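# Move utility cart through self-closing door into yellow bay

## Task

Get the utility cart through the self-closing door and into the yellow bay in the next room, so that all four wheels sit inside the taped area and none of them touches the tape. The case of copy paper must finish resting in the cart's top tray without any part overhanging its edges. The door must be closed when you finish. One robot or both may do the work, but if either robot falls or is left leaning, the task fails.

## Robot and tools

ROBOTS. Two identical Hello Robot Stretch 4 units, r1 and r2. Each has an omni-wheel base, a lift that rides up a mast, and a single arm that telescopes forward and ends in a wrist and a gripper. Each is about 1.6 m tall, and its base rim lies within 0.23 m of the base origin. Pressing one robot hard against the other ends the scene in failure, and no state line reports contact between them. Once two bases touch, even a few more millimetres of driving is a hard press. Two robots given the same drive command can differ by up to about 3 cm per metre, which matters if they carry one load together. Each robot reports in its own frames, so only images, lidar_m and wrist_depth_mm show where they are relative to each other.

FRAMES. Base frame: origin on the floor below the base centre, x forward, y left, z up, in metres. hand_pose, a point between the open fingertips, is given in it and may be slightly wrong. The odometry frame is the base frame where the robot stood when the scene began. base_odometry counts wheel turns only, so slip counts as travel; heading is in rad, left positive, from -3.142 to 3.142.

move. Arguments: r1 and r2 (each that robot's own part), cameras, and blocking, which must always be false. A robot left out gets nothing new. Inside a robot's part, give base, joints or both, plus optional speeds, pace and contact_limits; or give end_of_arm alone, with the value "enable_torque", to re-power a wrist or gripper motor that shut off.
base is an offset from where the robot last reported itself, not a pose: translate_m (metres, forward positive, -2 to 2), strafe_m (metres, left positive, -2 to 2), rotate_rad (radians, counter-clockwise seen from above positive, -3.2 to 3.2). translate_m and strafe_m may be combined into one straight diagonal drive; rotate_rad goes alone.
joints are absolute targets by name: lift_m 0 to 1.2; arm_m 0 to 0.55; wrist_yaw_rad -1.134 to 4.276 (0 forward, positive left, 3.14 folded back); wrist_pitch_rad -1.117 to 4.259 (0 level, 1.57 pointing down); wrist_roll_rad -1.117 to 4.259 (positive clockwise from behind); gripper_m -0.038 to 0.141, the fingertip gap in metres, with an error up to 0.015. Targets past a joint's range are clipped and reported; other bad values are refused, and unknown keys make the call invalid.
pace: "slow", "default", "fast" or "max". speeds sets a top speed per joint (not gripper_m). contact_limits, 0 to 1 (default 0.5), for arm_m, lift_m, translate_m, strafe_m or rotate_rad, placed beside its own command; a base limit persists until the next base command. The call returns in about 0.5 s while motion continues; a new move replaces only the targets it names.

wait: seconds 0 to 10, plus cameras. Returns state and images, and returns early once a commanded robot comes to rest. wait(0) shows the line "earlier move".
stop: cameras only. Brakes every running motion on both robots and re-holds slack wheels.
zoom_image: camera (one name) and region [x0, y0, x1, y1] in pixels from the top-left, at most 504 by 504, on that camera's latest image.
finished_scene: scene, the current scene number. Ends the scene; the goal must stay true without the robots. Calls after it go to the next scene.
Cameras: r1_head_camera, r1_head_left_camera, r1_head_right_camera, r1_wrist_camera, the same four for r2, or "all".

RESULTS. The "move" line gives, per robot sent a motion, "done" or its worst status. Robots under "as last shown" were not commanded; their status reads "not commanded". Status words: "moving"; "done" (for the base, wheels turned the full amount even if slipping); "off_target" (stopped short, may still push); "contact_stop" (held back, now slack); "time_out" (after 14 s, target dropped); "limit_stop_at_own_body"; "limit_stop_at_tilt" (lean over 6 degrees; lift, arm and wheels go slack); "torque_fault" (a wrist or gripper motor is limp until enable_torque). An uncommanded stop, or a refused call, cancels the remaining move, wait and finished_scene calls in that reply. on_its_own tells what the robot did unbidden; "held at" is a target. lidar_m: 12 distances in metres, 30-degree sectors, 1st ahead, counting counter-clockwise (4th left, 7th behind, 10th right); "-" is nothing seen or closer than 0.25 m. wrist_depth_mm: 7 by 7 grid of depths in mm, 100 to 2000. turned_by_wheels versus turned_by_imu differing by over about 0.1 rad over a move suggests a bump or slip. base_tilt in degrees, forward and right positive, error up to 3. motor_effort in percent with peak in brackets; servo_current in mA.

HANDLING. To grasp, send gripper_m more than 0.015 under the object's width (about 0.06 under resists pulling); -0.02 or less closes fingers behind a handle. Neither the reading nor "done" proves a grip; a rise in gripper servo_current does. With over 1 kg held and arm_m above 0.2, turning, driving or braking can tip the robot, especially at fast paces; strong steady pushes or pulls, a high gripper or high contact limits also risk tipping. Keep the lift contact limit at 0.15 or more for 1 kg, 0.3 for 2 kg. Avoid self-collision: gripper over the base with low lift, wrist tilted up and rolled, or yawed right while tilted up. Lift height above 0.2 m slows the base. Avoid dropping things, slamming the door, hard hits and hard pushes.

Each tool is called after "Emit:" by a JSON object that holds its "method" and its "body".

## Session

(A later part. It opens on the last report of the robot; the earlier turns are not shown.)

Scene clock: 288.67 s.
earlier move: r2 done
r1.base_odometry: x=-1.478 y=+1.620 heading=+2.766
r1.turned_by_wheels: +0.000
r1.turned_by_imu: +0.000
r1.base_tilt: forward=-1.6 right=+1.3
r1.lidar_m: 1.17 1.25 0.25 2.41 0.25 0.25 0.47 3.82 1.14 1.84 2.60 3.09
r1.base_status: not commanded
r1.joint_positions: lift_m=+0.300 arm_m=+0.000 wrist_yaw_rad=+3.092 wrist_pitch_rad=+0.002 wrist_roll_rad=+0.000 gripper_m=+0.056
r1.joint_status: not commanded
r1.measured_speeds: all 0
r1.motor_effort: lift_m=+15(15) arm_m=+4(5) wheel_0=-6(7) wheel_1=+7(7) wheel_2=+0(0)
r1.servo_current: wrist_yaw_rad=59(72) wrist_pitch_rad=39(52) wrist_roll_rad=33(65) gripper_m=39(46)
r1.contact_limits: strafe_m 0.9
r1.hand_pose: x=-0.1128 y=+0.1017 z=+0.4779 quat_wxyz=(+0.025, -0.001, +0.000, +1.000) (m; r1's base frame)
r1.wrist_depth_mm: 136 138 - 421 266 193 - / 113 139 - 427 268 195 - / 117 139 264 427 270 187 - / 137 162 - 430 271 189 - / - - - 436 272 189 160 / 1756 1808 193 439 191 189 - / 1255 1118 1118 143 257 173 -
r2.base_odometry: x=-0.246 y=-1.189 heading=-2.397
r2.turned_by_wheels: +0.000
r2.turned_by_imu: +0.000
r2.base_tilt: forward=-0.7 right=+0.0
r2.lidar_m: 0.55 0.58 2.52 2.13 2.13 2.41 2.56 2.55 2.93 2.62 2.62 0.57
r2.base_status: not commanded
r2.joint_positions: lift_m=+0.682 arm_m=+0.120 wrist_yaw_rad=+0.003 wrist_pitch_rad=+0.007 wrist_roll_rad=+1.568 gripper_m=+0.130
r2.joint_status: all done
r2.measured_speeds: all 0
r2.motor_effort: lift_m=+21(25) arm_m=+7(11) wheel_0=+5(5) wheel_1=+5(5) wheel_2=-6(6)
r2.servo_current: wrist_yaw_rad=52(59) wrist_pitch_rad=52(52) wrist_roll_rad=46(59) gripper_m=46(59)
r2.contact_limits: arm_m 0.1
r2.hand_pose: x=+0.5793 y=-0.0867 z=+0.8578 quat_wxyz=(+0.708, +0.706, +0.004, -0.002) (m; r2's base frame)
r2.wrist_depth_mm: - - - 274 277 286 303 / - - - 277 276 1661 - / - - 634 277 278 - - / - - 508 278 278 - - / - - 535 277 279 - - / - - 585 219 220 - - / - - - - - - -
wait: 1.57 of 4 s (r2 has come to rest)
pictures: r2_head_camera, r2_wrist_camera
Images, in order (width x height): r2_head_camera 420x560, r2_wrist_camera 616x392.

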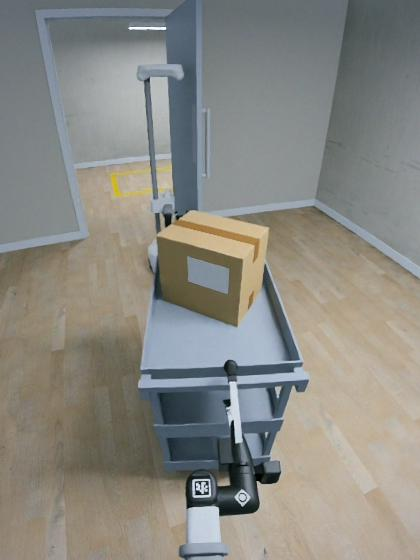

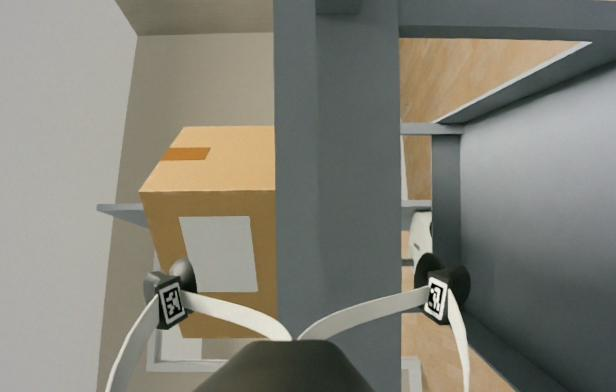

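Emit:
{"method": "move", "body": {"blocking": false, "cameras": [], "r2": {"joints":{"gripper_m":-0.03}}}}

Emit:
{"method": "wait", "body": {"seconds": 3, "cameras": ["r2_head_camera","r2_wrist_camera","r2_head_right_camera","r1_head_right_camera"]}}

Scene clock: 309.27 s.
move: r2 moving
r1: as last shown
r1.base_tilt: forward=-1.6 right=+1.2
r1.lidar_m: 1.17 1.26 0.25 2.38 0.25 0.25 0.45 3.80 1.12 1.82 2.59 3.09
r1.motor_effort: lift_m=+15(15) arm_m=+4(4) wheel_0=-6(7) wheel_1=+7(7) wheel_2=+0(0)
r1.servo_current: wrist_yaw_rad=46(72) wrist_pitch_rad=39(52) wrist_roll_rad=26(72) gripper_m=39(46)
r1.contact_limits: strafe_m 0.9
r1.wrist_depth_mm: 136 138 - 424 267 193 - / 113 139 - 424 268 195 - / 117 139 264 430 271 187 - / 137 162 - 433 271 189 - / - - - 433 272 188 160 / 1863 1808 194 436 190 189 - / 1255 1118 1118 143 256 172 -
r2.base_odometry: x=-0.246 y=-1.189 heading=-2.397
r2.turned_by_wheels: +0.000
r2.turned_by_imu: +0.000
r2.base_tilt: forward=-0.6 right=+0.0
r2.lidar_m: 0.56 0.56 2.51 2.13 2.13 2.37 2.56 2.54 2.94 2.63 2.64 0.58
r2.base_status: not commanded
r2.joint_positions: lift_m=+0.682 arm_m=+0.120 wrist_yaw_rad=+0.003 wrist_pitch_rad=+0.007 wrist_roll_rad=+1.568 gripper_m=+0.117
r2.joint_status: gripper_m moving
r2.measured_speeds: all 0
r2.motor_effort: lift_m=+21(21) arm_m=+7(8) wheel_0=+4(5) wheel_1=+5(5) wheel_2=-6(6)
r2.servo_current: wrist_yaw_rad=46(59) wrist_pitch_rad=46(52) wrist_roll_rad=39(52) gripper_m=111(111)
r2.contact_limits: arm_m 0.1
r2.hand_pose: x=+0.5793 y=-0.0867 z=+0.8578 quat_wxyz=(+0.708, +0.706, +0.004, -0.002) (m; r2's base frame)
r2.wrist_depth_mm: - - - 276 276 286 303 / - - - 276 277 1708 - / - - 634 277 277 - - / - - 508 277 278 - - / - - 544 278 277 - - / - - 200 219 199 - - / - - - - - 1863 -
pictures: none
No camera images: "cameras" was empty.

Scene clock: 311.10 s.
earlier move: r2 done
r1.base_odometry: x=-1.478 y=+1.620 heading=+2.766
r1.turned_by_wheels: +0.000
r1.turned_by_imu: +0.000
r1.base_tilt: forward=-1.6 right=+1.3
r1.lidar_m: 1.20 1.25 0.25 2.41 0.25 0.25 0.47 3.81 1.15 1.80 2.61 3.07
r1.base_status: not commanded
r1.joint_positions: lift_m=+0.300 arm_m=+0.000 wrist_yaw_rad=+3.092 wrist_pitch_rad=+0.002 wrist_roll_rad=+0.000 gripper_m=+0.056
r1.joint_status: not commanded
r1.measured_speeds: all 0
r1.motor_effort: lift_m=+15(15) arm_m=+4(5) wheel_0=-6(7) wheel_1=+7(7) wheel_2=+0(0)
r1.servo_current: wrist_yaw_rad=52(72) wrist_pitch_rad=39(52) wrist_roll_rad=65(72) gripper_m=39(46)
r1.contact_limits: strafe_m 0.9
r1.hand_pose: x=-0.1128 y=+0.1017 z=+0.4779 quat_wxyz=(+0.025, -0.001, +0.000, +1.000) (m; r1's base frame)
r1.wrist_depth_mm: 136 138 - 424 268 193 - / 113 139 - 430 268 195 - / 117 139 265 430 268 187 - / 137 161 - 433 272 189 - / - - - 436 272 189 160 / 1708 1808 194 439 191 189 - / 1229 1098 1098 143 257 173 -
r2.base_odometry: x=-0.246 y=-1.189 heading=-2.397
r2.turned_by_wheels: +0.000
r2.turned_by_imu: +0.001
r2.base_tilt: forward=-0.6 right=+0.0
r2.lidar_m: 0.55 0.59 2.53 2.14 2.12 2.41 2.55 2.55 2.91 2.62 2.62 0.57
r2.base_status: not commanded
r2.joint_positions: lift_m=+0.682 arm_m=+0.120 wrist_yaw_rad=+0.003 wrist_pitch_rad=+0.003 wrist_roll_rad=+1.568 gripper_m=-0.028
r2.joint_status: all done
r2.measured_speeds: all 0
r2.motor_effort: lift_m=+21(21) arm_m=+4(8) wheel_0=+5(5) wheel_1=+5(5) wheel_2=-3(6)
r2.servo_current: wrist_yaw_rad=46(59) wrist_pitch_rad=39(59) wrist_roll_rad=39(65) gripper_m=150(312)
r2.contact_limits: arm_m 0.1
r2.hand_pose: x=+0.5795 y=-0.0867 z=+0.8590 quat_wxyz=(+0.708, +0.706, +0.002, +0.000) (m; r2's base frame)
r2.wrist_depth_mm: - - - 264 265 1397 402 / - - - 264 265 1708 - / - - 609 207 266 854 - / - - 504 208 267 866 - / - - 539 209 270 878 - / - - 182 210 180 - - / - - - - - 1618 -
wait: 1.83 of 3 s (r2 has come to rest)
pictures: r1_head_right_camera, r2_head_camera, r2_head_right_camera, r2_wrist_camera
Images, in order (width x height): r1_head_right_camera 420x672, r2_head_camera 420x560, r2_head_right_camera 420x672, r2_wrist_camera 616x392.

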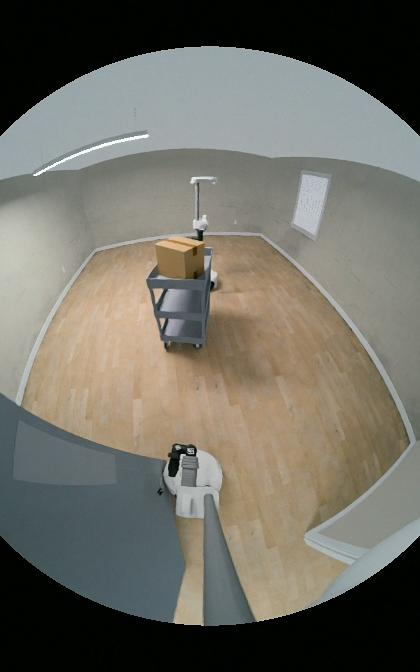

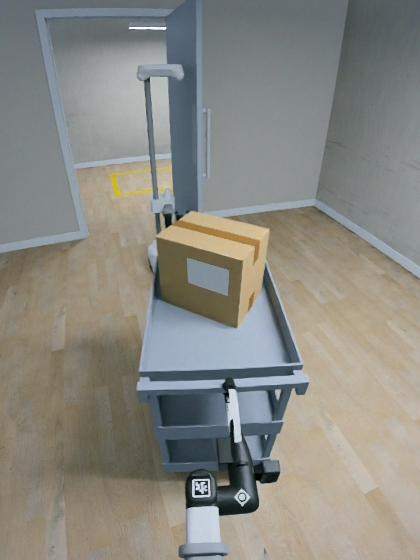

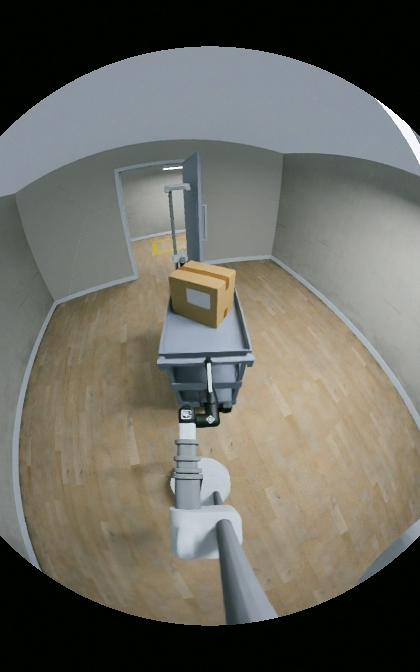

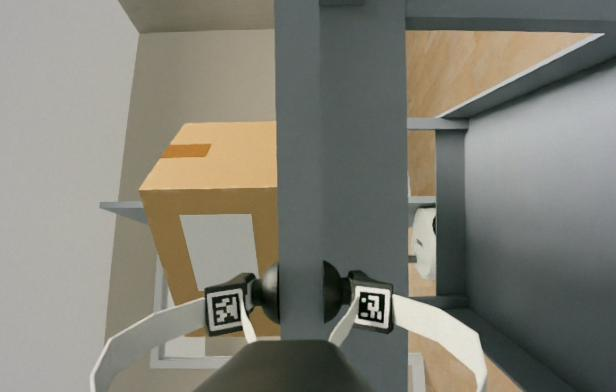

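Emit:
{"method": "move", "body": {"blocking": false, "cameras": [], "r2": {"base":{"strafe_m":-0.15},"pace":"slow","contact_limits":{"strafe_m":0.7}}}}

Emit:
{"method": "wait", "body": {"seconds": 4, "cameras": ["r2_head_camera","r2_wrist_camera"]}}

Scene clock: 332.37 s.
move: r2 moving
r1: as last shown
r1.lidar_m: 1.18 1.22 0.25 2.39 0.25 0.25 0.49 3.82 1.13 1.84 2.59 3.09
r1.servo_current: wrist_yaw_rad=59(65) wrist_pitch_rad=46(52) wrist_roll_rad=39(59) gripper_m=39(46)
r1.contact_limits: strafe_m 0.9
r1.wrist_depth_mm: 136 138 - 418 266 194 - / 113 139 - 427 267 195 - / 117 139 264 427 270 187 - / 137 162 - 430 271 189 - / - - - 433 272 189 160 / 1756 1756 193 439 191 189 - / 1281 1118 1098 143 257 173 -
r2.base_odometry: x=-0.256 y=-1.179 heading=-2.397
r2.turned_by_wheels: +0.000
r2.turned_by_imu: +0.001
r2.base_tilt: forward=-0.7 right=+0.1
r2.lidar_m: 0.52 0.58 2.52 2.12 2.13 2.42 2.56 2.54 2.95 2.62 2.60 0.60
r2.base_status: strafe_m moving
r2.joint_positions: lift_m=+0.682 arm_m=+0.120 wrist_yaw_rad=+0.004 wrist_pitch_rad=+0.003 wrist_roll_rad=+1.568 gripper_m=-0.028
r2.joint_status: not commanded
r2.measured_speeds: translate_m=+0.000 strafe_m=-0.056 rotate_rad=+0.003 lift_m=+0.000 arm_m=+0.000 wrist_yaw_rad=+0.000 wrist_pitch_rad=+0.000 wrist_roll_rad=+0.000
r2.motor_effort: lift_m=+21(21) arm_m=+5(5) wheel_0=+11(13) wheel_1=-8(8) wheel_2=+0(2)
r2.servo_current: wrist_yaw_rad=39(59) wrist_pitch_rad=39(46) wrist_roll_rad=52(59) gripper_m=137(150)
r2.contact_limits: arm_m 0.1; strafe_m 0.7
r2.hand_pose: x=+0.5796 y=-0.0862 z=+0.8590 quat_wxyz=(+0.708, +0.706, +0.003, +0.000) (m; r2's base frame)
r2.wrist_depth_mm: - - - 260 266 1397 404 / - - - 267 267 1661 - / - - 627 207 267 842 - / - - 496 209 268 866 - / - - 539 210 270 866 - / - - 182 210 179 842 - / - - - - - 1618 -
pictures: none
No camera images: "cameras" was empty.

Scene clock: 334.50 s.
earlier move: r2 done
r1.base_odometry: x=-1.478 y=+1.620 heading=+2.766
r1.turned_by_wheels: +0.000
r1.turned_by_imu: +0.000
r1.base_tilt: forward=-1.6 right=+1.3
r1.lidar_m: 1.22 1.22 0.25 2.39 0.25 0.25 0.46 3.81 1.12 1.84 2.59 3.07
r1.base_status: not commanded
r1.joint_positions: lift_m=+0.300 arm_m=+0.000 wrist_yaw_rad=+3.092 wrist_pitch_rad=+0.002 wrist_roll_rad=+0.000 gripper_m=+0.056
r1.joint_status: not commanded
r1.measured_speeds: all 0
r1.motor_effort: lift_m=+15(15) arm_m=+4(5) wheel_0=-6(7) wheel_1=+7(7) wheel_2=+0(0)
r1.servo_current: wrist_yaw_rad=46(72) wrist_pitch_rad=46(52) wrist_roll_rad=65(72) gripper_m=39(52)
r1.contact_limits: strafe_m 0.9
r1.hand_pose: x=-0.1128 y=+0.1017 z=+0.4779 quat_wxyz=(+0.025, -0.001, +0.000, +1.000) (m; r1's base frame)
r1.wrist_depth_mm: 136 138 - 421 266 194 - / 113 139 - 427 268 195 - / 117 140 265 427 271 187 - / 137 162 - 430 271 187 - / - - - 433 271 189 159 / 1756 1756 194 436 191 188 - / 1255 1098 1118 143 256 172 -
r2.base_odometry: x=-0.348 y=-1.079 heading=-2.397
r2.turned_by_wheels: +0.000
r2.turned_by_imu: +0.001
r2.base_tilt: forward=-0.7 right=+0.1
r2.lidar_m: 0.52 0.52 2.66 2.28 2.26 2.59 2.51 2.51 2.88 2.49 2.49 0.61
r2.base_status: done
r2.joint_positions: lift_m=+0.682 arm_m=+0.120 wrist_yaw_rad=+0.005 wrist_pitch_rad=+0.003 wrist_roll_rad=+1.568 gripper_m=-0.028
r2.joint_status: not commanded
r2.measured_speeds: all 0
r2.motor_effort: lift_m=+21(21) arm_m=+5(5) wheel_0=+7(15) wheel_1=-4(8) wheel_2=+0(2)
r2.servo_current: wrist_yaw_rad=39(65) wrist_pitch_rad=39(46) wrist_roll_rad=46(59) gripper_m=130(150)
r2.contact_limits: arm_m 0.1; strafe_m 0.7
r2.hand_pose: x=+0.5797 y=-0.0860 z=+0.8590 quat_wxyz=(+0.708, +0.706, +0.003, +0.001) (m; r2's base frame)
r2.wrist_depth_mm: - - - 253 315 1397 1060 / - - - 297 304 1499 407 / - - - 286 291 1863 - / - - 654 223 281 842 - / - - 504 214 274 866 - / - - 182 206 179 - - / - - 559 - 258 - -
wait: 2.13 of 4 s (r2 has come to rest)
pictures: r2_head_camera, r2_wrist_camera
Images, in order (width x height): r2_head_camera 420x560, r2_wrist_camera 616x392.

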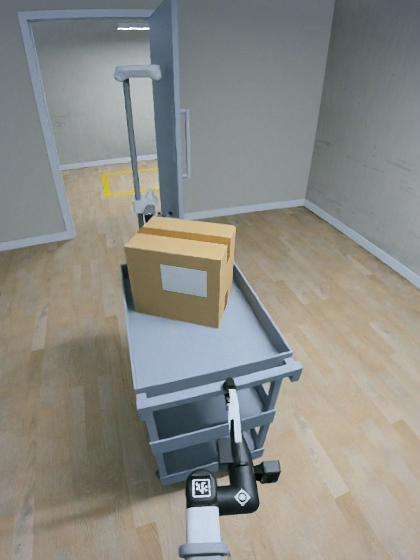

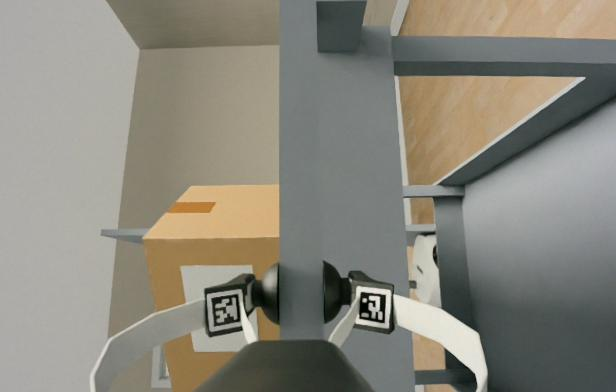

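Emit:
{"method": "move", "body": {"blocking": false, "cameras": [], "r2": {"base":{"strafe_m":-0.2},"pace":"slow","contact_limits":{"strafe_m":0.7}}}}

Emit:
{"method": "wait", "body": {"seconds": 4, "cameras": ["r2_head_camera","r2_wrist_camera"]}}

Emit:
{"method": "move", "body": {"blocking": false, "cameras": [], "r2": {"base":{"rotate_rad":0.25},"pace":"slow","contact_limits":{"rotate_rad":0.7}}}}

Emit:
{"method": "wait", "body": {"seconds": 4, "cameras": ["r2_head_camera","r2_wrist_camera"]}}

Scene clock: 343.03 s.
move: r2 moving
r1: as last shown
r1.lidar_m: 1.23 1.24 0.25 2.38 0.25 0.25 0.48 3.78 1.13 1.84 2.60 3.07
r1.servo_current: wrist_yaw_rad=26(59) wrist_pitch_rad=39(46) wrist_roll_rad=46(65) gripper_m=39(46)
r1.contact_limits: strafe_m 0.9
r1.wrist_depth_mm: 136 139 - 421 267 193 - / 113 139 - 424 268 196 - / 117 139 266 430 271 187 - / 137 162 - 433 272 189 - / - - - 436 273 189 160 / 1756 1756 193 442 191 189 - / 1281 1118 1118 143 257 172 -
r2.base_odometry: x=-0.358 y=-1.068 heading=-2.397
r2.turned_by_wheels: +0.000
r2.turned_by_imu: +0.001
r2.base_tilt: forward=-0.7 right=+0.0
r2.lidar_m: 0.52 0.54 2.72 2.30 2.25 2.63 2.51 2.50 2.87 2.47 2.46 0.60
r2.base_status: strafe_m moving
r2.joint_positions: lift_m=+0.682 arm_m=+0.120 wrist_yaw_rad=+0.005 wrist_pitch_rad=+0.003 wrist_roll_rad=+1.568 gripper_m=-0.028
r2.joint_status: not commanded
r2.measured_speeds: translate_m=+0.000 strafe_m=-0.056 rotate_rad=+0.000 lift_m=+0.000 arm_m=+0.000 wrist_yaw_rad=+0.000 wrist_pitch_rad=+0.000 wrist_roll_rad=+0.000
r2.motor_effort: lift_m=+21(21) arm_m=+5(5) wheel_0=+9(13) wheel_1=-9(9) wheel_2=+0(1)
r2.servo_current: wrist_yaw_rad=46(59) wrist_pitch_rad=39(46) wrist_roll_rad=46(59) gripper_m=130(137)
r2.contact_limits: arm_m 0.1; strafe_m 0.7
r2.hand_pose: x=+0.5797 y=-0.0860 z=+0.8590 quat_wxyz=(+0.708, +0.706, +0.003, +0.001) (m; r2's base frame)
r2.wrist_depth_mm: - - - 252 317 1464 1118 / - - - 298 314 1499 430 / - - - 289 293 1661 - / - - 683 279 282 831 - / - - 500 215 274 854 - / - - 182 206 179 - - / - - 554 - 257 - -
pictures: none
No camera images: "cameras" was empty.

Scene clock: 345.67 s.
earlier move: r2 done
r1.base_odometry: x=-1.478 y=+1.620 heading=+2.766
r1.turned_by_wheels: +0.000
r1.turned_by_imu: +0.000
r1.base_tilt: forward=-1.6 right=+1.2
r1.lidar_m: 1.30 1.26 0.25 2.40 0.25 0.25 0.43 3.81 1.14 1.83 2.60 3.06
r1.base_status: not commanded
r1.joint_positions: lift_m=+0.300 arm_m=+0.000 wrist_yaw_rad=+3.092 wrist_pitch_rad=+0.002 wrist_roll_rad=+0.000 gripper_m=+0.056
r1.joint_status: not commanded
r1.measured_speeds: all 0
r1.motor_effort: lift_m=+15(15) arm_m=+4(5) wheel_0=-6(7) wheel_1=+7(7) wheel_2=+0(0)
r1.servo_current: wrist_yaw_rad=46(65) wrist_pitch_rad=39(52) wrist_roll_rad=59(65) gripper_m=39(52)
r1.contact_limits: strafe_m 0.9
r1.hand_pose: x=-0.1128 y=+0.1017 z=+0.4779 quat_wxyz=(+0.025, -0.001, +0.000, +1.000) (m; r1's base frame)
r1.wrist_depth_mm: 136 139 - 424 265 194 - / 113 139 - 427 270 195 - / 117 140 265 430 270 187 - / 136 161 - 433 272 187 - / - - - 433 272 188 160 / 1756 1756 194 439 191 189 - / 1255 1098 1118 143 258 173 -
r2.base_odometry: x=-0.483 y=-0.932 heading=-2.397
r2.turned_by_wheels: +0.000
r2.turned_by_imu: +0.001
r2.base_tilt: forward=-0.7 right=+0.1
r2.lidar_m: 0.45 0.47 2.91 2.47 2.46 2.82 2.46 2.46 2.68 2.28 2.28 0.66
r2.base_status: done
r2.joint_positions: lift_m=+0.682 arm_m=+0.120 wrist_yaw_rad=+0.004 wrist_pitch_rad=+0.003 wrist_roll_rad=+1.568 gripper_m=-0.028
r2.joint_status: not commanded
r2.measured_speeds: all 0
r2.motor_effort: lift_m=+21(21) arm_m=+5(5) wheel_0=+6(16) wheel_1=-3(9) wheel_2=-1(2)
r2.servo_current: wrist_yaw_rad=52(65) wrist_pitch_rad=46(46) wrist_roll_rad=46(59) gripper_m=130(137)
r2.contact_limits: arm_m 0.1; strafe_m 0.7
r2.hand_pose: x=+0.5795 y=-0.0864 z=+0.8590 quat_wxyz=(+0.708, +0.706, +0.002, +0.000) (m; r2's base frame)
r2.wrist_depth_mm: - - - - - 1661 1182 / - - - 329 - 1576 1160 / - - - 325 359 1537 430 / - - - 297 312 1708 530 / - - - 224 287 778 - / - - 181 201 178 - - / - 484 480 - - 136 -
wait: 2.63 of 4 s (r2 has come to rest)
pictures: r2_head_camera, r2_wrist_camera
Images, in order (width x height): r2_head_camera 420x560, r2_wrist_camera 616x392.

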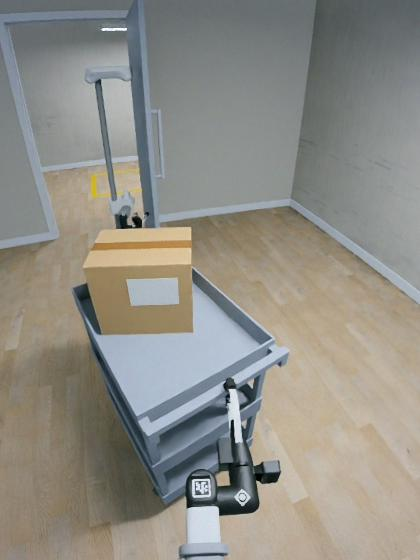

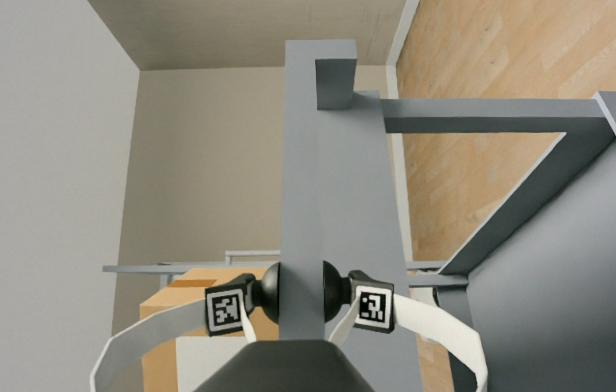

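Scene clock: 346.17 s.
move: r2 moving
r1: as last shown
r1.base_tilt: forward=-1.6 right=+1.3
r1.lidar_m: 1.27 1.24 0.25 2.39 0.25 0.25 0.49 3.79 1.15 1.85 2.60 3.06
r1.motor_effort: lift_m=+15(15) arm_m=+4(4) wheel_0=-6(7) wheel_1=+7(7) wheel_2=+0(0)
r1.servo_current: wrist_yaw_rad=78(78) wrist_pitch_rad=46(46) wrist_roll_rad=46(52) gripper_m=46(46)
r1.contact_limits: strafe_m 0.9
r1.wrist_depth_mm: 136 139 - 421 268 193 - / 113 139 - 427 270 195 - / 117 140 265 430 270 187 - / 137 162 - 427 272 188 - / - - - 436 272 189 160 / 1756 1756 193 436 191 189 - / 1281 1098 1118 143 257 172 -
r2.base_odometry: x=-0.483 y=-0.932 heading=-2.273
r2.turned_by_wheels: +0.123
r2.turned_by_imu: +0.119
r2.base_tilt: forward=-0.7 right=+0.0
r2.lidar_m: 0.46 0.61 2.68 2.43 2.44 2.75 2.43 2.47 2.53 2.29 2.30 0.58
r2.base_status: rotate_rad moving
r2.joint_positions: lift_m=+0.682 arm_m=+0.120 wrist_yaw_rad=-0.011 wrist_pitch_rad=+0.003 wrist_roll_rad=+1.568 gripper_m=-0.028
r2.joint_status: not commanded
r2.measured_speeds: translate_m=+0.003 strafe_m=+0.001 rotate_rad=+0.484 lift_m=+0.000 arm_m=+0.000 wrist_yaw_rad=+0.000 wrist_pitch_rad=+0.000 wrist_roll_rad=+0.000
r2.motor_effort: lift_m=+21(21) arm_m=+5(5) wheel_0=-13(14) wheel_1=-9(11) wheel_2=-19(19)
r2.servo_current: wrist_yaw_rad=72(72) wrist_pitch_rad=46(46) wrist_roll_rad=39(52) gripper_m=130(143)
r2.contact_limits: arm_m 0.1; rotate_rad 0.7
r2.hand_pose: x=+0.5782 y=-0.0906 z=+0.8590 quat_wxyz=(+0.708, +0.706, -0.003, -0.005) (m; r2's base frame)
r2.wrist_depth_mm: - - - 293 - 1708 1160 / - - - 315 342 349 349 / - - - 301 320 1661 500 / - - - 230 293 1708 - / - - 591 212 271 842 - / - - 182 200 178 778 - / - 500 496 - 243 136 -
pictures: none
No camera images: "cameras" was empty.

Scene clock: 347.00 s.
earlier move: r2 done
r1.base_odometry: x=-1.478 y=+1.620 heading=+2.766
r1.turned_by_wheels: +0.000
r1.turned_by_imu: +0.000
r1.base_tilt: forward=-1.6 right=+1.3
r1.lidar_m: 1.24 1.24 0.25 2.42 0.25 0.25 0.46 3.82 1.15 1.79 2.59 3.07
r1.base_status: not commanded
r1.joint_positions: lift_m=+0.300 arm_m=+0.000 wrist_yaw_rad=+3.092 wrist_pitch_rad=+0.002 wrist_roll_rad=+0.000 gripper_m=+0.056
r1.joint_status: not commanded
r1.measured_speeds: all 0
r1.motor_effort: lift_m=+15(15) arm_m=+4(5) wheel_0=-7(7) wheel_1=+7(7) wheel_2=+0(0)
r1.servo_current: wrist_yaw_rad=59(78) wrist_pitch_rad=46(46) wrist_roll_rad=39(52) gripper_m=39(46)
r1.contact_limits: strafe_m 0.9
r1.hand_pose: x=-0.1128 y=+0.1017 z=+0.4779 quat_wxyz=(+0.025, -0.001, +0.000, +1.000) (m; r1's base frame)
r1.wrist_depth_mm: 136 138 - 421 266 193 - / 113 139 - 427 270 195 - / 117 139 265 430 268 187 - / 137 162 - 430 271 187 - / - - - 433 273 188 160 / 1808 1708 194 442 191 189 - / 1281 1138 1098 143 258 173 -
r2.base_odometry: x=-0.483 y=-0.932 heading=-2.148
r2.turned_by_wheels: +0.126
r2.turned_by_imu: +0.123
r2.base_tilt: forward=-0.7 right=+0.1
r2.lidar_m: 0.53 0.57 2.59 2.46 2.51 2.60 2.45 2.55 2.40 2.27 2.37 0.59
r2.base_status: done
r2.joint_positions: lift_m=+0.682 arm_m=+0.120 wrist_yaw_rad=+0.003 wrist_pitch_rad=+0.003 wrist_roll_rad=+1.568 gripper_m=-0.028
r2.joint_status: not commanded
r2.measured_speeds: all 0
r2.motor_effort: lift_m=+21(21) arm_m=-3(6) wheel_0=-5(15) wheel_1=-5(11) wheel_2=-4(19)
r2.servo_current: wrist_yaw_rad=52(72) wrist_pitch_rad=39(46) wrist_roll_rad=59(59) gripper_m=130(143)
r2.contact_limits: arm_m 0.1; rotate_rad 0.7
r2.hand_pose: x=+0.5795 y=-0.0866 z=+0.8590 quat_wxyz=(+0.708, +0.706, +0.002, +0.000) (m; r2's base frame)
r2.wrist_depth_mm: - - - 219 279 297 296 / - - - 276 277 1708 559 / - - - 213 273 820 - / - - 508 212 271 866 - / - - 525 210 268 854 - / - - 181 207 179 854 - / - - 621 - 264 1921 -
wait: 0.83 of 4 s (r2 has come to rest)
pictures: r2_head_camera, r2_wrist_camera
Images, in order (width x height): r2_head_camera 420x560, r2_wrist_camera 616x392.

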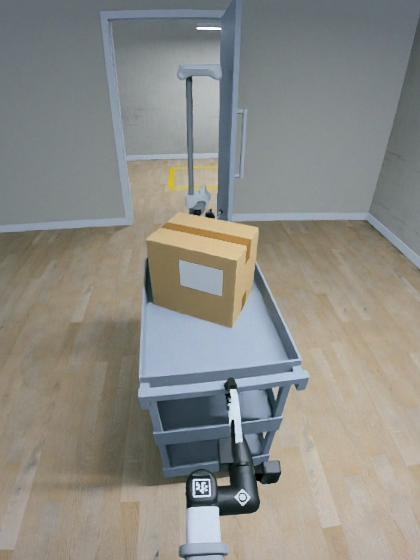

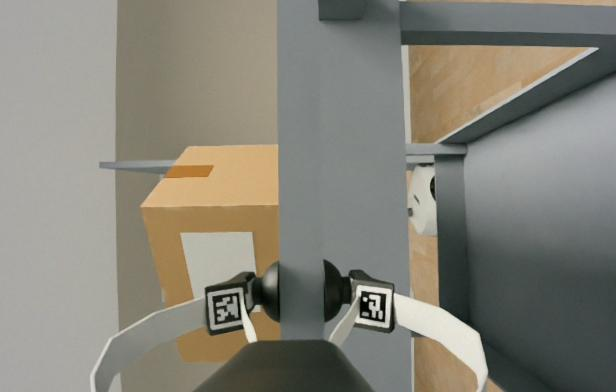

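Emit:
{"method": "wait", "body": {"seconds": 0, "cameras": ["r2_head_left_camera","r1_head_left_camera","r1_head_right_camera"]}}

Emit:
{"method": "zoom_image", "body": {"camera": "r2_head_left_camera", "region": [60, 130, 380, 450]}}

Emit:
{"method": "zoom_image", "body": {"camera": "r1_head_right_camera", "region": [60, 320, 420, 660]}}

Scene clock: 360.97 s.
r1.base_odometry: x=-1.478 y=+1.620 heading=+2.766
r1.turned_by_wheels: +0.000
r1.turned_by_imu: +0.000
r1.base_tilt: forward=-1.6 right=+1.3
r1.lidar_m: 1.23 1.23 0.25 2.40 0.25 0.25 0.47 3.80 1.14 1.83 2.59 3.07
r1.base_status: not commanded
r1.joint_positions: lift_m=+0.300 arm_m=+0.000 wrist_yaw_rad=+3.092 wrist_pitch_rad=+0.002 wrist_roll_rad=+0.000 gripper_m=+0.056
r1.joint_status: not commanded
r1.measured_speeds: all 0
r1.motor_effort: lift_m=+15(15) arm_m=+5(5) wheel_0=-6(7) wheel_1=+7(7) wheel_2=+0(0)
r1.servo_current: wrist_yaw_rad=46(78) wrist_pitch_rad=39(46) wrist_roll_rad=39(52) gripper_m=39(46)
r1.contact_limits: strafe_m 0.9
r1.hand_pose: x=-0.1128 y=+0.1017 z=+0.4779 quat_wxyz=(+0.025, -0.001, +0.000, +1.000) (m; r1's base frame)
r1.wrist_depth_mm: 136 138 - 424 266 193 - / 113 139 - 430 268 195 - / 117 139 265 427 270 187 - / 137 162 - 430 272 188 - / - - - 436 272 189 159 / 1808 1808 194 442 191 189 - / 1281 1098 1118 143 257 173 -
r2.base_odometry: x=-0.483 y=-0.932 heading=-2.148
r2.turned_by_wheels: +0.000
r2.turned_by_imu: +0.000
r2.base_tilt: forward=-0.6 right=+0.1
r2.lidar_m: 0.54 0.54 2.59 2.41 2.51 2.62 2.46 2.55 2.41 2.29 2.36 0.58
r2.base_status: done
r2.joint_positions: lift_m=+0.682 arm_m=+0.120 wrist_yaw_rad=+0.003 wrist_pitch_rad=+0.003 wrist_roll_rad=+1.568 gripper_m=-0.028
r2.joint_status: not commanded
r2.measured_speeds: all 0
r2.motor_effort: lift_m=+21(21) arm_m=-3(6) wheel_0=-5(15) wheel_1=-5(11) wheel_2=-4(19)
r2.servo_current: wrist_yaw_rad=59(72) wrist_pitch_rad=46(46) wrist_roll_rad=52(59) gripper_m=130(143)
r2.contact_limits: arm_m 0.1; rotate_rad 0.7
r2.hand_pose: x=+0.5795 y=-0.0866 z=+0.8590 quat_wxyz=(+0.708, +0.706, +0.002, +0.000) (m; r2's base frame)
r2.wrist_depth_mm: - - - 219 279 297 296 / - - - 276 278 1661 559 / - - - 214 274 842 - / - - 512 211 272 866 - / - - 525 210 268 866 - / - - 182 208 178 831 - / - - 621 - 265 1863 -
pictures: r1_head_left_camera, r1_head_right_camera, r2_head_left_camera
Images, in order (width x height): r1_head_left_camera 420x672, r1_head_right_camera 420x672, r2_head_left_camera 420x672.

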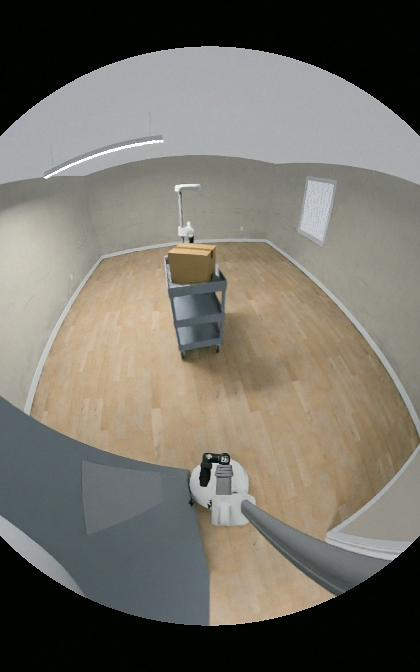

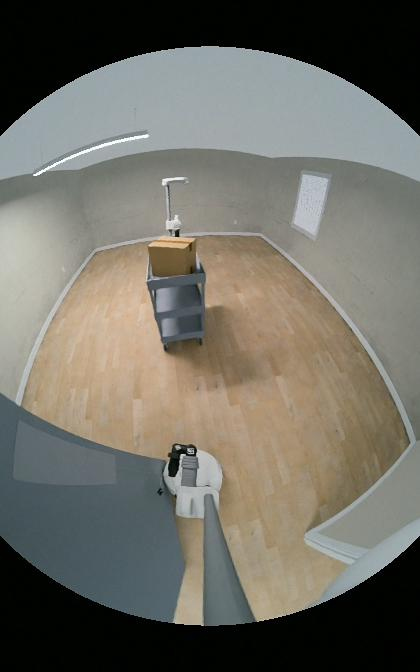

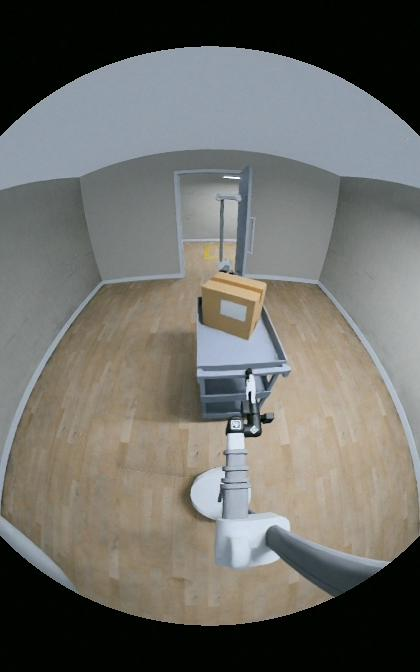

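Scaled by 1.575 from the camera's 420x672 image, which has a finer 600x960 frame.

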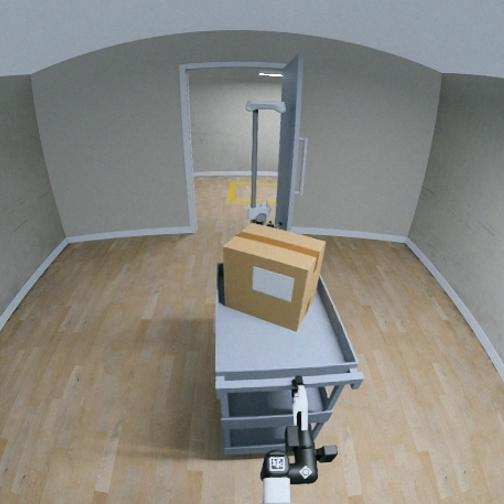

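Scaled by 1.400 from the camera's 420x672 image, which has a finer 600x960 frame.

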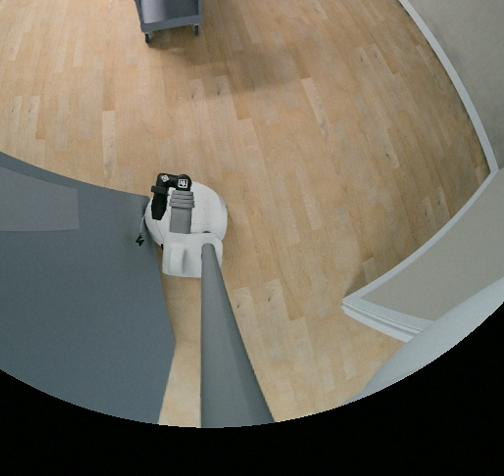

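Emit:
{"method": "move", "body": {"blocking": false, "cameras": [], "r2": {"base":{"strafe_m":-0.27},"pace":"slow","contact_limits":{"strafe_m":0.7}}}}

Emit:
{"method": "wait", "body": {"seconds": 5, "cameras": []}}

Emit:
{"method": "move", "body": {"blocking": false, "cameras": [], "r2": {"base":{"rotate_rad":0.2},"pace":"slow","contact_limits":{"rotate_rad":0.7}}}}

Emit:
{"method": "wait", "body": {"seconds": 4, "cameras": []}}

Emit:
{"method": "move", "body": {"blocking": false, "cameras": [], "r2": {"base":{"strafe_m":-0.27},"pace":"slow","contact_limits":{"strafe_m":0.7}}}}

Emit:
{"method": "wait", "body": {"seconds": 5, "cameras": []}}

Emit:
{"method": "move", "body": {"blocking": false, "cameras": [], "r2": {"base":{"rotate_rad":0.2},"pace":"slow","contact_limits":{"rotate_rad":0.7}}}}

Emit:
{"method": "wait", "body": {"seconds": 4, "cameras": ["r2_head_left_camera","r2_head_camera","r2_wrist_camera","r1_head_right_camera"]}}

Scene clock: 384.90 s.
move: r2 moving
r1: as last shown
r1.lidar_m: 1.22 1.23 0.25 2.38 0.25 0.25 0.46 3.82 1.14 1.84 2.59 3.07
r1.motor_effort: lift_m=+15(15) arm_m=+4(5) wheel_0=-6(7) wheel_1=+7(7) wheel_2=+0(0)
r1.servo_current: wrist_yaw_rad=33(52) wrist_pitch_rad=46(46) wrist_roll_rad=39(72) gripper_m=46(46)
r1.contact_limits: strafe_m 0.9
r1.wrist_depth_mm: 136 138 - 418 266 193 - / 113 139 - 424 268 195 - / 117 139 265 427 270 187 - / 137 162 - 430 271 189 - / - - - 433 272 189 160 / 1756 1708 193 442 191 189 - / 1255 1098 1118 142 256 173 -
r2.base_odometry: x=-0.495 y=-0.924 heading=-2.147
r2.turned_by_wheels: +0.000
r2.turned_by_imu: +0.001
r2.base_tilt: forward=-0.7 right=+0.0
r2.lidar_m: 0.53 0.55 2.58 2.45 2.51 2.62 2.45 2.55 2.38 2.27 2.34 0.59
r2.base_status: strafe_m moving
r2.joint_positions: lift_m=+0.682 arm_m=+0.120 wrist_yaw_rad=+0.003 wrist_pitch_rad=+0.003 wrist_roll_rad=+1.568 gripper_m=-0.028
r2.joint_status: not commanded
r2.measured_speeds: translate_m=+0.000 strafe_m=-0.056 rotate_rad=+0.000 lift_m=+0.000 arm_m=+0.000 wrist_yaw_rad=+0.000 wrist_pitch_rad=+0.000 wrist_roll_rad=+0.000
r2.motor_effort: lift_m=+21(21) arm_m=-4(4) wheel_0=+10(12) wheel_1=-6(9) wheel_2=+0(3)
r2.servo_current: wrist_yaw_rad=46(52) wrist_pitch_rad=46(46) wrist_roll_rad=39(52) gripper_m=124(137)
r2.contact_limits: arm_m 0.1; strafe_m 0.7
r2.hand_pose: x=+0.5795 y=-0.0866 z=+0.8590 quat_wxyz=(+0.708, +0.706, +0.002, +0.000) (m; r2's base frame)
r2.wrist_depth_mm: - - - 218 279 287 290 / - - - 274 279 1708 554 / - - - 214 274 831 - / - - 517 212 271 866 - / - - 525 209 268 866 - / - - 182 207 178 831 - / - - 615 - 264 1921 -
pictures: none
No camera images: "cameras" was empty.

Scene clock: 388.23 s.
earlier move: r2 done
r1.base_odometry: x=-1.478 y=+1.620 heading=+2.766
r1.turned_by_wheels: +0.000
r1.turned_by_imu: +0.000
r1.base_tilt: forward=-1.6 right=+1.3
r1.lidar_m: 1.27 1.24 0.25 2.42 0.26 0.25 0.45 3.81 1.16 1.83 2.60 3.05
r1.base_status: not commanded
r1.joint_positions: lift_m=+0.300 arm_m=+0.000 wrist_yaw_rad=+3.092 wrist_pitch_rad=+0.002 wrist_roll_rad=+0.000 gripper_m=+0.056
r1.joint_status: not commanded
r1.measured_speeds: all 0
r1.motor_effort: lift_m=+15(15) arm_m=+4(5) wheel_0=-6(7) wheel_1=+7(7) wheel_2=+0(0)
r1.servo_current: wrist_yaw_rad=39(65) wrist_pitch_rad=46(52) wrist_roll_rad=46(72) gripper_m=46(52)
r1.contact_limits: strafe_m 0.9
r1.hand_pose: x=-0.1128 y=+0.1017 z=+0.4779 quat_wxyz=(+0.025, -0.001, +0.000, +1.000) (m; r1's base frame)
r1.wrist_depth_mm: 136 138 - 421 267 193 - / 113 138 - 427 270 195 - / 117 140 265 427 271 187 - / 137 161 - 427 272 188 - / - - - 436 272 188 159 / 1708 1756 195 436 191 189 - / 1255 1098 1098 143 256 173 -
r2.base_odometry: x=-0.710 y=-0.785 heading=-2.148
r2.turned_by_wheels: +0.000
r2.turned_by_imu: +0.001
r2.base_tilt: forward=-0.6 right=+0.1
r2.lidar_m: 0.44 0.45 2.87 2.70 2.79 2.57 2.44 2.53 2.12 2.02 2.08 0.64
r2.base_status: done
r2.joint_positions: lift_m=+0.682 arm_m=+0.120 wrist_yaw_rad=+0.003 wrist_pitch_rad=+0.003 wrist_roll_rad=+1.568 gripper_m=-0.028
r2.joint_status: not commanded
r2.measured_speeds: all 0
r2.motor_effort: lift_m=+21(21) arm_m=-4(4) wheel_0=+5(13) wheel_1=-3(9) wheel_2=+0(3)
r2.servo_current: wrist_yaw_rad=52(65) wrist_pitch_rad=39(52) wrist_roll_rad=52(65) gripper_m=124(137)
r2.contact_limits: arm_m 0.1; strafe_m 0.7
r2.hand_pose: x=+0.5795 y=-0.0866 z=+0.8590 quat_wxyz=(+0.708, +0.706, +0.002, +0.000) (m; r2's base frame)
r2.wrist_depth_mm: - - - - - 1708 1160 / - - - 320 359 1464 1118 / - - - 317 368 1618 488 / - - - 293 307 1863 - / - - - 221 283 778 - / - - 182 200 179 - - / - 488 484 - 247 136 -
wait: 3.33 of 5 s (r2 has come to rest)
pictures: none
No camera images: "cameras" was empty.

Scene clock: 388.73 s.
move: r2 moving
r1: as last shown
r1.lidar_m: 1.24 1.24 0.25 2.39 0.25 0.25 0.46 3.82 1.13 1.84 2.57 3.08
r1.motor_effort: lift_m=+15(15) arm_m=+4(4) wheel_0=-6(7) wheel_1=+7(7) wheel_2=+0(0)
r1.servo_current: wrist_yaw_rad=33(59) wrist_pitch_rad=39(46) wrist_roll_rad=39(59) gripper_m=39(46)
r1.contact_limits: strafe_m 0.9
r1.wrist_depth_mm: 136 138 - 424 266 193 - / 113 139 - 427 267 195 - / 117 139 265 430 270 187 - / 137 161 - 433 271 188 - / - - - 430 272 189 159 / 1756 1808 194 439 191 189 - / 1255 1118 1138 143 257 173 -
r2.base_odometry: x=-0.710 y=-0.785 heading=-2.027
r2.turned_by_wheels: +0.121
r2.turned_by_imu: +0.117
r2.base_tilt: forward=-0.7 right=+0.1
r2.lidar_m: 0.46 0.63 2.79 2.71 2.92 2.52 2.43 2.62 2.07 2.02 2.14 0.59
r2.base_status: rotate_rad moving
r2.joint_positions: lift_m=+0.682 arm_m=+0.120 wrist_yaw_rad=-0.011 wrist_pitch_rad=+0.003 wrist_roll_rad=+1.568 gripper_m=-0.028
r2.joint_status: not commanded
r2.measured_speeds: translate_m=-0.001 strafe_m=+0.001 rotate_rad=+0.422 lift_m=+0.000 arm_m=+0.000 wrist_yaw_rad=+0.000 wrist_pitch_rad=+0.000 wrist_roll_rad=+0.000
r2.motor_effort: lift_m=+21(21) arm_m=+1(4) wheel_0=-14(17) wheel_1=-8(10) wheel_2=-15(17)
r2.servo_current: wrist_yaw_rad=59(65) wrist_pitch_rad=39(46) wrist_roll_rad=46(59) gripper_m=124(130)
r2.contact_limits: arm_m 0.1; rotate_rad 0.7
r2.hand_pose: x=+0.5783 y=-0.0905 z=+0.8590 quat_wxyz=(+0.708, +0.706, -0.003, -0.005) (m; r2's base frame)
r2.wrist_depth_mm: - - - 276 - 1661 1160 / - - - 314 334 340 338 / - - - 242 304 1708 504 / - - - 227 285 778 - / - - 539 209 268 866 - / - - 183 199 179 788 - / - 517 508 - 246 136 -
pictures: none
No camera images: "cameras" was empty.

Scene clock: 389.60 s.
earlier move: r2 done
r1.base_odometry: x=-1.478 y=+1.620 heading=+2.766
r1.turned_by_wheels: +0.000
r1.turned_by_imu: +0.000
r1.base_tilt: forward=-1.6 right=+1.3
r1.lidar_m: 1.26 1.22 0.25 2.41 0.25 0.25 0.46 3.81 1.14 1.85 2.59 3.09
r1.base_status: not commanded
r1.joint_positions: lift_m=+0.300 arm_m=+0.000 wrist_yaw_rad=+3.092 wrist_pitch_rad=+0.002 wrist_roll_rad=+0.000 gripper_m=+0.056
r1.joint_status: not commanded
r1.measured_speeds: all 0
r1.motor_effort: lift_m=+15(15) arm_m=+4(5) wheel_0=-7(7) wheel_1=+7(7) wheel_2=+0(0)
r1.servo_current: wrist_yaw_rad=52(65) wrist_pitch_rad=46(52) wrist_roll_rad=46(59) gripper_m=46(46)
r1.contact_limits: strafe_m 0.9
r1.hand_pose: x=-0.1128 y=+0.1017 z=+0.4779 quat_wxyz=(+0.025, -0.001, +0.000, +1.000) (m; r1's base frame)
r1.wrist_depth_mm: 136 138 - 424 267 194 - / 113 139 - 427 270 195 - / 117 140 265 430 270 187 - / 137 162 - 427 271 189 - / - - - 433 271 189 160 / 1756 1756 193 436 191 189 - / 1229 1118 1118 142 258 173 -
r2.base_odometry: x=-0.709 y=-0.785 heading=-1.948
r2.turned_by_wheels: +0.079
r2.turned_by_imu: +0.077
r2.base_tilt: forward=-0.7 right=+0.1
r2.lidar_m: 0.52 0.55 2.76 2.72 2.99 2.47 2.43 2.52 2.05 2.01 2.25 0.57
r2.base_status: done
r2.joint_positions: lift_m=+0.682 arm_m=+0.120 wrist_yaw_rad=+0.002 wrist_pitch_rad=+0.003 wrist_roll_rad=+1.568 gripper_m=-0.028
r2.joint_status: not commanded
r2.measured_speeds: all 0
r2.motor_effort: lift_m=+21(21) arm_m=+5(5) wheel_0=+2(17) wheel_1=-5(10) wheel_2=-2(17)
r2.servo_current: wrist_yaw_rad=46(65) wrist_pitch_rad=46(52) wrist_roll_rad=52(65) gripper_m=130(137)
r2.contact_limits: arm_m 0.1; rotate_rad 0.7
r2.hand_pose: x=+0.5794 y=-0.0868 z=+0.8590 quat_wxyz=(+0.708, +0.706, +0.002, +0.000) (m; r2's base frame)
r2.wrist_depth_mm: - - - 224 289 294 294 / - - - 278 281 1756 1182 / - - - 216 277 854 - / - - 544 212 272 854 - / - - 512 208 265 842 - / - - 182 202 179 842 - / - - 585 - 257 136 -
wait: 0.87 of 4 s (r2 has come to rest)
pictures: none
No camera images: "cameras" was empty.

Scene clock: 390.10 s.
move: r2 moving
r1: as last shown
r1.base_tilt: forward=-1.6 right=+1.2
r1.lidar_m: 1.26 1.22 0.25 2.38 0.25 0.25 0.46 3.82 1.16 1.84 2.60 3.07
r1.motor_effort: lift_m=+15(15) arm_m=+4(5) wheel_0=-6(7) wheel_1=+7(7) wheel_2=+0(0)
r1.servo_current: wrist_yaw_rad=39(59) wrist_pitch_rad=39(52) wrist_roll_rad=52(65) gripper_m=46(52)
r1.contact_limits: strafe_m 0.9
r1.wrist_depth_mm: 136 138 - 421 267 193 - / 113 139 - 427 268 195 - / 117 140 264 427 271 187 - / 137 162 - 430 271 187 - / - - - 436 273 189 159 / 1756 1808 194 436 191 190 - / 1281 1118 1098 143 257 173 -
r2.base_odometry: x=-0.723 y=-0.780 heading=-1.948
r2.turned_by_wheels: +0.000
r2.turned_by_imu: +0.001
r2.base_tilt: forward=-0.7 right=+0.0
r2.lidar_m: 0.52 0.57 2.73 2.73 3.03 2.47 2.45 2.47 2.01 2.00 2.22 0.58
r2.base_status: strafe_m moving
r2.joint_positions: lift_m=+0.682 arm_m=+0.120 wrist_yaw_rad=+0.002 wrist_pitch_rad=+0.003 wrist_roll_rad=+1.568 gripper_m=-0.028
r2.joint_status: not commanded
r2.measured_speeds: translate_m=+0.000 strafe_m=-0.056 rotate_rad=+0.002 lift_m=+0.000 arm_m=+0.000 wrist_yaw_rad=+0.000 wrist_pitch_rad=+0.000 wrist_roll_rad=+0.000
r2.motor_effort: lift_m=+21(21) arm_m=+4(5) wheel_0=+11(13) wheel_1=-7(8) wheel_2=+0(2)
r2.servo_current: wrist_yaw_rad=52(52) wrist_pitch_rad=46(46) wrist_roll_rad=52(59) gripper_m=130(130)
r2.contact_limits: arm_m 0.1; strafe_m 0.7
r2.hand_pose: x=+0.5794 y=-0.0868 z=+0.8590 quat_wxyz=(+0.708, +0.706, +0.002, +0.000) (m; r2's base frame)
r2.wrist_depth_mm: - - - 222 286 290 290 / - - - 219 278 1661 1118 / - - - 215 274 809 - / - - 539 211 272 878 - / - - 512 208 265 842 - / - - 182 204 179 842 - / - - 591 - 258 136 -
pictures: none
No camera images: "cameras" was empty.

Scene clock: 393.43 s.
earlier move: r2 done
r1.base_odometry: x=-1.478 y=+1.620 heading=+2.766
r1.turned_by_wheels: +0.000
r1.turned_by_imu: +0.000
r1.base_tilt: forward=-1.6 right=+1.3
r1.lidar_m: 1.30 1.24 0.25 2.41 0.25 0.25 0.45 3.80 1.13 1.85 2.60 3.08
r1.base_status: not commanded
r1.joint_positions: lift_m=+0.300 arm_m=+0.000 wrist_yaw_rad=+3.092 wrist_pitch_rad=+0.002 wrist_roll_rad=+0.000 gripper_m=+0.056
r1.joint_status: not commanded
r1.measured_speeds: all 0
r1.motor_effort: lift_m=+15(15) arm_m=+4(5) wheel_0=-7(7) wheel_1=+7(7) wheel_2=+0(0)
r1.servo_current: wrist_yaw_rad=52(72) wrist_pitch_rad=46(52) wrist_roll_rad=65(72) gripper_m=33(52)
r1.contact_limits: strafe_m 0.9
r1.hand_pose: x=-0.1128 y=+0.1017 z=+0.4779 quat_wxyz=(+0.025, -0.001, +0.000, +1.000) (m; r1's base frame)
r1.wrist_depth_mm: 136 138 - 424 267 193 - / 113 139 - 424 268 195 - / 117 139 265 430 270 187 - / 137 162 - 433 272 188 - / - - - 433 273 189 160 / 1708 1756 193 436 191 189 - / 1255 1118 1098 143 257 173 -
r2.base_odometry: x=-0.960 y=-0.686 heading=-1.948
r2.turned_by_wheels: +0.000
r2.turned_by_imu: +0.000
r2.base_tilt: forward=-0.7 right=+0.0
r2.lidar_m: 0.44 0.47 3.02 2.99 3.07 2.51 2.50 2.18 1.75 1.75 1.93 0.63
r2.base_status: done
r2.joint_positions: lift_m=+0.682 arm_m=+0.120 wrist_yaw_rad=+0.002 wrist_pitch_rad=+0.003 wrist_roll_rad=+1.568 gripper_m=-0.028
r2.joint_status: not commanded
r2.measured_speeds: all 0
r2.motor_effort: lift_m=+21(21) arm_m=+4(5) wheel_0=+6(14) wheel_1=-5(8) wheel_2=+0(2)
r2.servo_current: wrist_yaw_rad=52(65) wrist_pitch_rad=39(52) wrist_roll_rad=52(65) gripper_m=124(130)
r2.contact_limits: arm_m 0.1; strafe_m 0.7
r2.hand_pose: x=+0.5794 y=-0.0868 z=+0.8590 quat_wxyz=(+0.708, +0.706, +0.002, +0.000) (m; r2's base frame)
r2.wrist_depth_mm: - - - - - 1708 1182 / - - - 329 - 1618 1160 / - - - 319 362 1499 433 / - - - 243 303 1756 530 / - - - 218 282 788 - / - - 182 198 178 - - / - 477 473 - 240 - -
wait: 3.33 of 5 s (r2 has come to rest)
pictures: none
No camera images: "cameras" was empty.

Scene clock: 393.93 s.
move: r2 moving
r1: as last shown
r1.lidar_m: 1.28 1.25 0.25 2.36 0.25 0.25 0.46 3.82 1.15 1.81 2.60 3.06
r1.motor_effort: lift_m=+15(15) arm_m=+4(4) wheel_0=-6(7) wheel_1=+7(7) wheel_2=+0(0)
r1.servo_current: wrist_yaw_rad=39(65) wrist_pitch_rad=39(46) wrist_roll_rad=39(65) gripper_m=39(46)
r1.contact_limits: strafe_m 0.9
r1.wrist_depth_mm: 136 138 - 421 267 193 - / 113 139 - 427 268 195 - / 117 139 265 430 270 187 - / 137 161 - 430 272 188 - / - - - 433 272 189 159 / 1708 1756 194 439 191 189 - / 1255 1098 1098 143 257 173 -
r2.base_odometry: x=-0.960 y=-0.685 heading=-1.827
r2.turned_by_wheels: +0.121
r2.turned_by_imu: +0.117
r2.base_tilt: forward=-0.7 right=+0.1
r2.lidar_m: 0.47 0.62 2.99 2.97 2.88 2.50 2.50 2.04 1.75 1.75 2.08 0.60
r2.base_status: rotate_rad moving
r2.joint_positions: lift_m=+0.682 arm_m=+0.120 wrist_yaw_rad=-0.010 wrist_pitch_rad=+0.003 wrist_roll_rad=+1.568 gripper_m=-0.028
r2.joint_status: not commanded
r2.measured_speeds: translate_m=+0.000 strafe_m=-0.001 rotate_rad=+0.424 lift_m=+0.000 arm_m=+0.000 wrist_yaw_rad=+0.000 wrist_pitch_rad=+0.000 wrist_roll_rad=+0.000
r2.motor_effort: lift_m=+21(21) arm_m=+5(5) wheel_0=-11(15) wheel_1=-8(10) wheel_2=-14(17)
r2.servo_current: wrist_yaw_rad=72(72) wrist_pitch_rad=46(46) wrist_roll_rad=46(52) gripper_m=130(130)
r2.contact_limits: arm_m 0.1; rotate_rad 0.7
r2.hand_pose: x=+0.5783 y=-0.0904 z=+0.8590 quat_wxyz=(+0.708, +0.706, -0.003, -0.005) (m; r2's base frame)
r2.wrist_depth_mm: - - - 279 - 1708 1182 / - - - 314 338 343 342 / - - - 238 306 1756 504 / - - - 274 281 1618 - / - - 564 206 264 842 - / - - 181 194 180 - - / - 500 492 - 236 - -
pictures: none
No camera images: "cameras" was empty.

Scene clock: 394.73 s.
earlier move: r2 done
r1.base_odometry: x=-1.478 y=+1.620 heading=+2.766
r1.turned_by_wheels: +0.000
r1.turned_by_imu: +0.000
r1.base_tilt: forward=-1.6 right=+1.3
r1.lidar_m: 1.25 1.21 0.25 2.40 0.25 0.25 0.46 3.81 1.12 1.80 2.58 3.07
r1.base_status: not commanded
r1.joint_positions: lift_m=+0.300 arm_m=+0.000 wrist_yaw_rad=+3.092 wrist_pitch_rad=+0.002 wrist_roll_rad=+0.000 gripper_m=+0.056
r1.joint_status: not commanded
r1.measured_speeds: all 0
r1.motor_effort: lift_m=+15(15) arm_m=+4(5) wheel_0=-6(7) wheel_1=+7(7) wheel_2=+0(0)
r1.servo_current: wrist_yaw_rad=52(65) wrist_pitch_rad=46(52) wrist_roll_rad=46(65) gripper_m=33(46)
r1.contact_limits: strafe_m 0.9
r1.hand_pose: x=-0.1128 y=+0.1017 z=+0.4779 quat_wxyz=(+0.025, -0.001, +0.000, +1.000) (m; r1's base frame)
r1.wrist_depth_mm: 136 138 - 424 266 193 - / 113 139 - 424 268 195 - / 117 139 264 427 270 187 - / 137 161 - 427 272 189 - / - - - 430 273 189 160 / 1863 1756 193 439 191 189 - / 1255 1118 1118 143 258 173 -
r2.base_odometry: x=-0.960 y=-0.686 heading=-1.748
r2.turned_by_wheels: +0.079
r2.turned_by_imu: +0.077
r2.base_tilt: forward=-0.7 right=+0.1
r2.lidar_m: 0.51 0.55 2.97 2.99 2.75 2.48 2.50 1.95 1.73 1.75 2.19 0.58
r2.base_status: done
r2.joint_positions: lift_m=+0.682 arm_m=+0.120 wrist_yaw_rad=+0.003 wrist_pitch_rad=+0.003 wrist_roll_rad=+1.568 gripper_m=-0.028
r2.joint_status: not commanded
r2.measured_speeds: all 0
r2.motor_effort: lift_m=+21(21) arm_m=-3(6) wheel_0=-1(15) wheel_1=-4(10) wheel_2=+1(17)
r2.servo_current: wrist_yaw_rad=52(72) wrist_pitch_rad=46(52) wrist_roll_rad=46(59) gripper_m=124(137)
r2.contact_limits: arm_m 0.1; rotate_rad 0.7
r2.hand_pose: x=+0.5795 y=-0.0866 z=+0.8590 quat_wxyz=(+0.708, +0.706, +0.002, +0.000) (m; r2's base frame)
r2.wrist_depth_mm: - - - 225 289 296 294 / - - - 278 282 1708 1160 / - - - 214 277 1618 - / - - 559 211 267 854 - / - - 504 204 263 854 - / - - 182 200 177 778 - / - - 569 - - 136 -
wait: 0.80 of 4 s (r2 has come to rest)
pictures: r1_head_right_camera, r2_head_camera, r2_head_left_camera, r2_wrist_camera
Images, in order (width x height): r1_head_right_camera 420x672, r2_head_camera 420x560, r2_head_left_camera 420x672, r2_wrist_camera 616x392.

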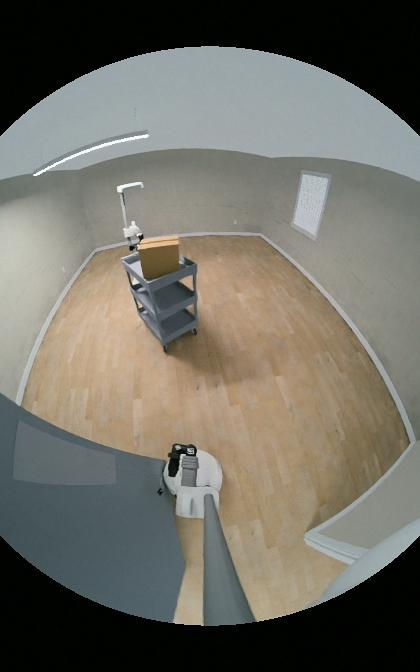

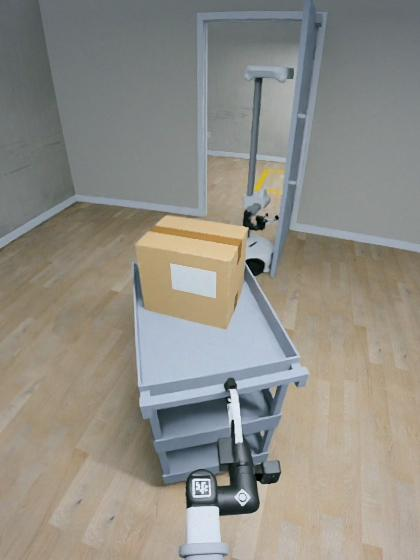

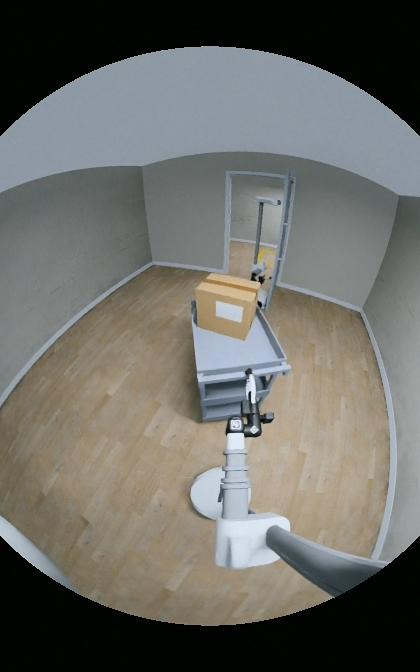

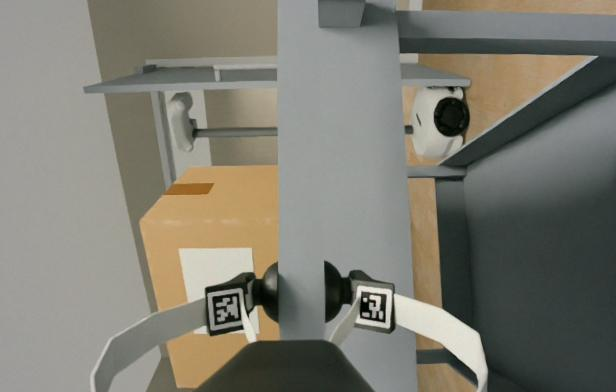

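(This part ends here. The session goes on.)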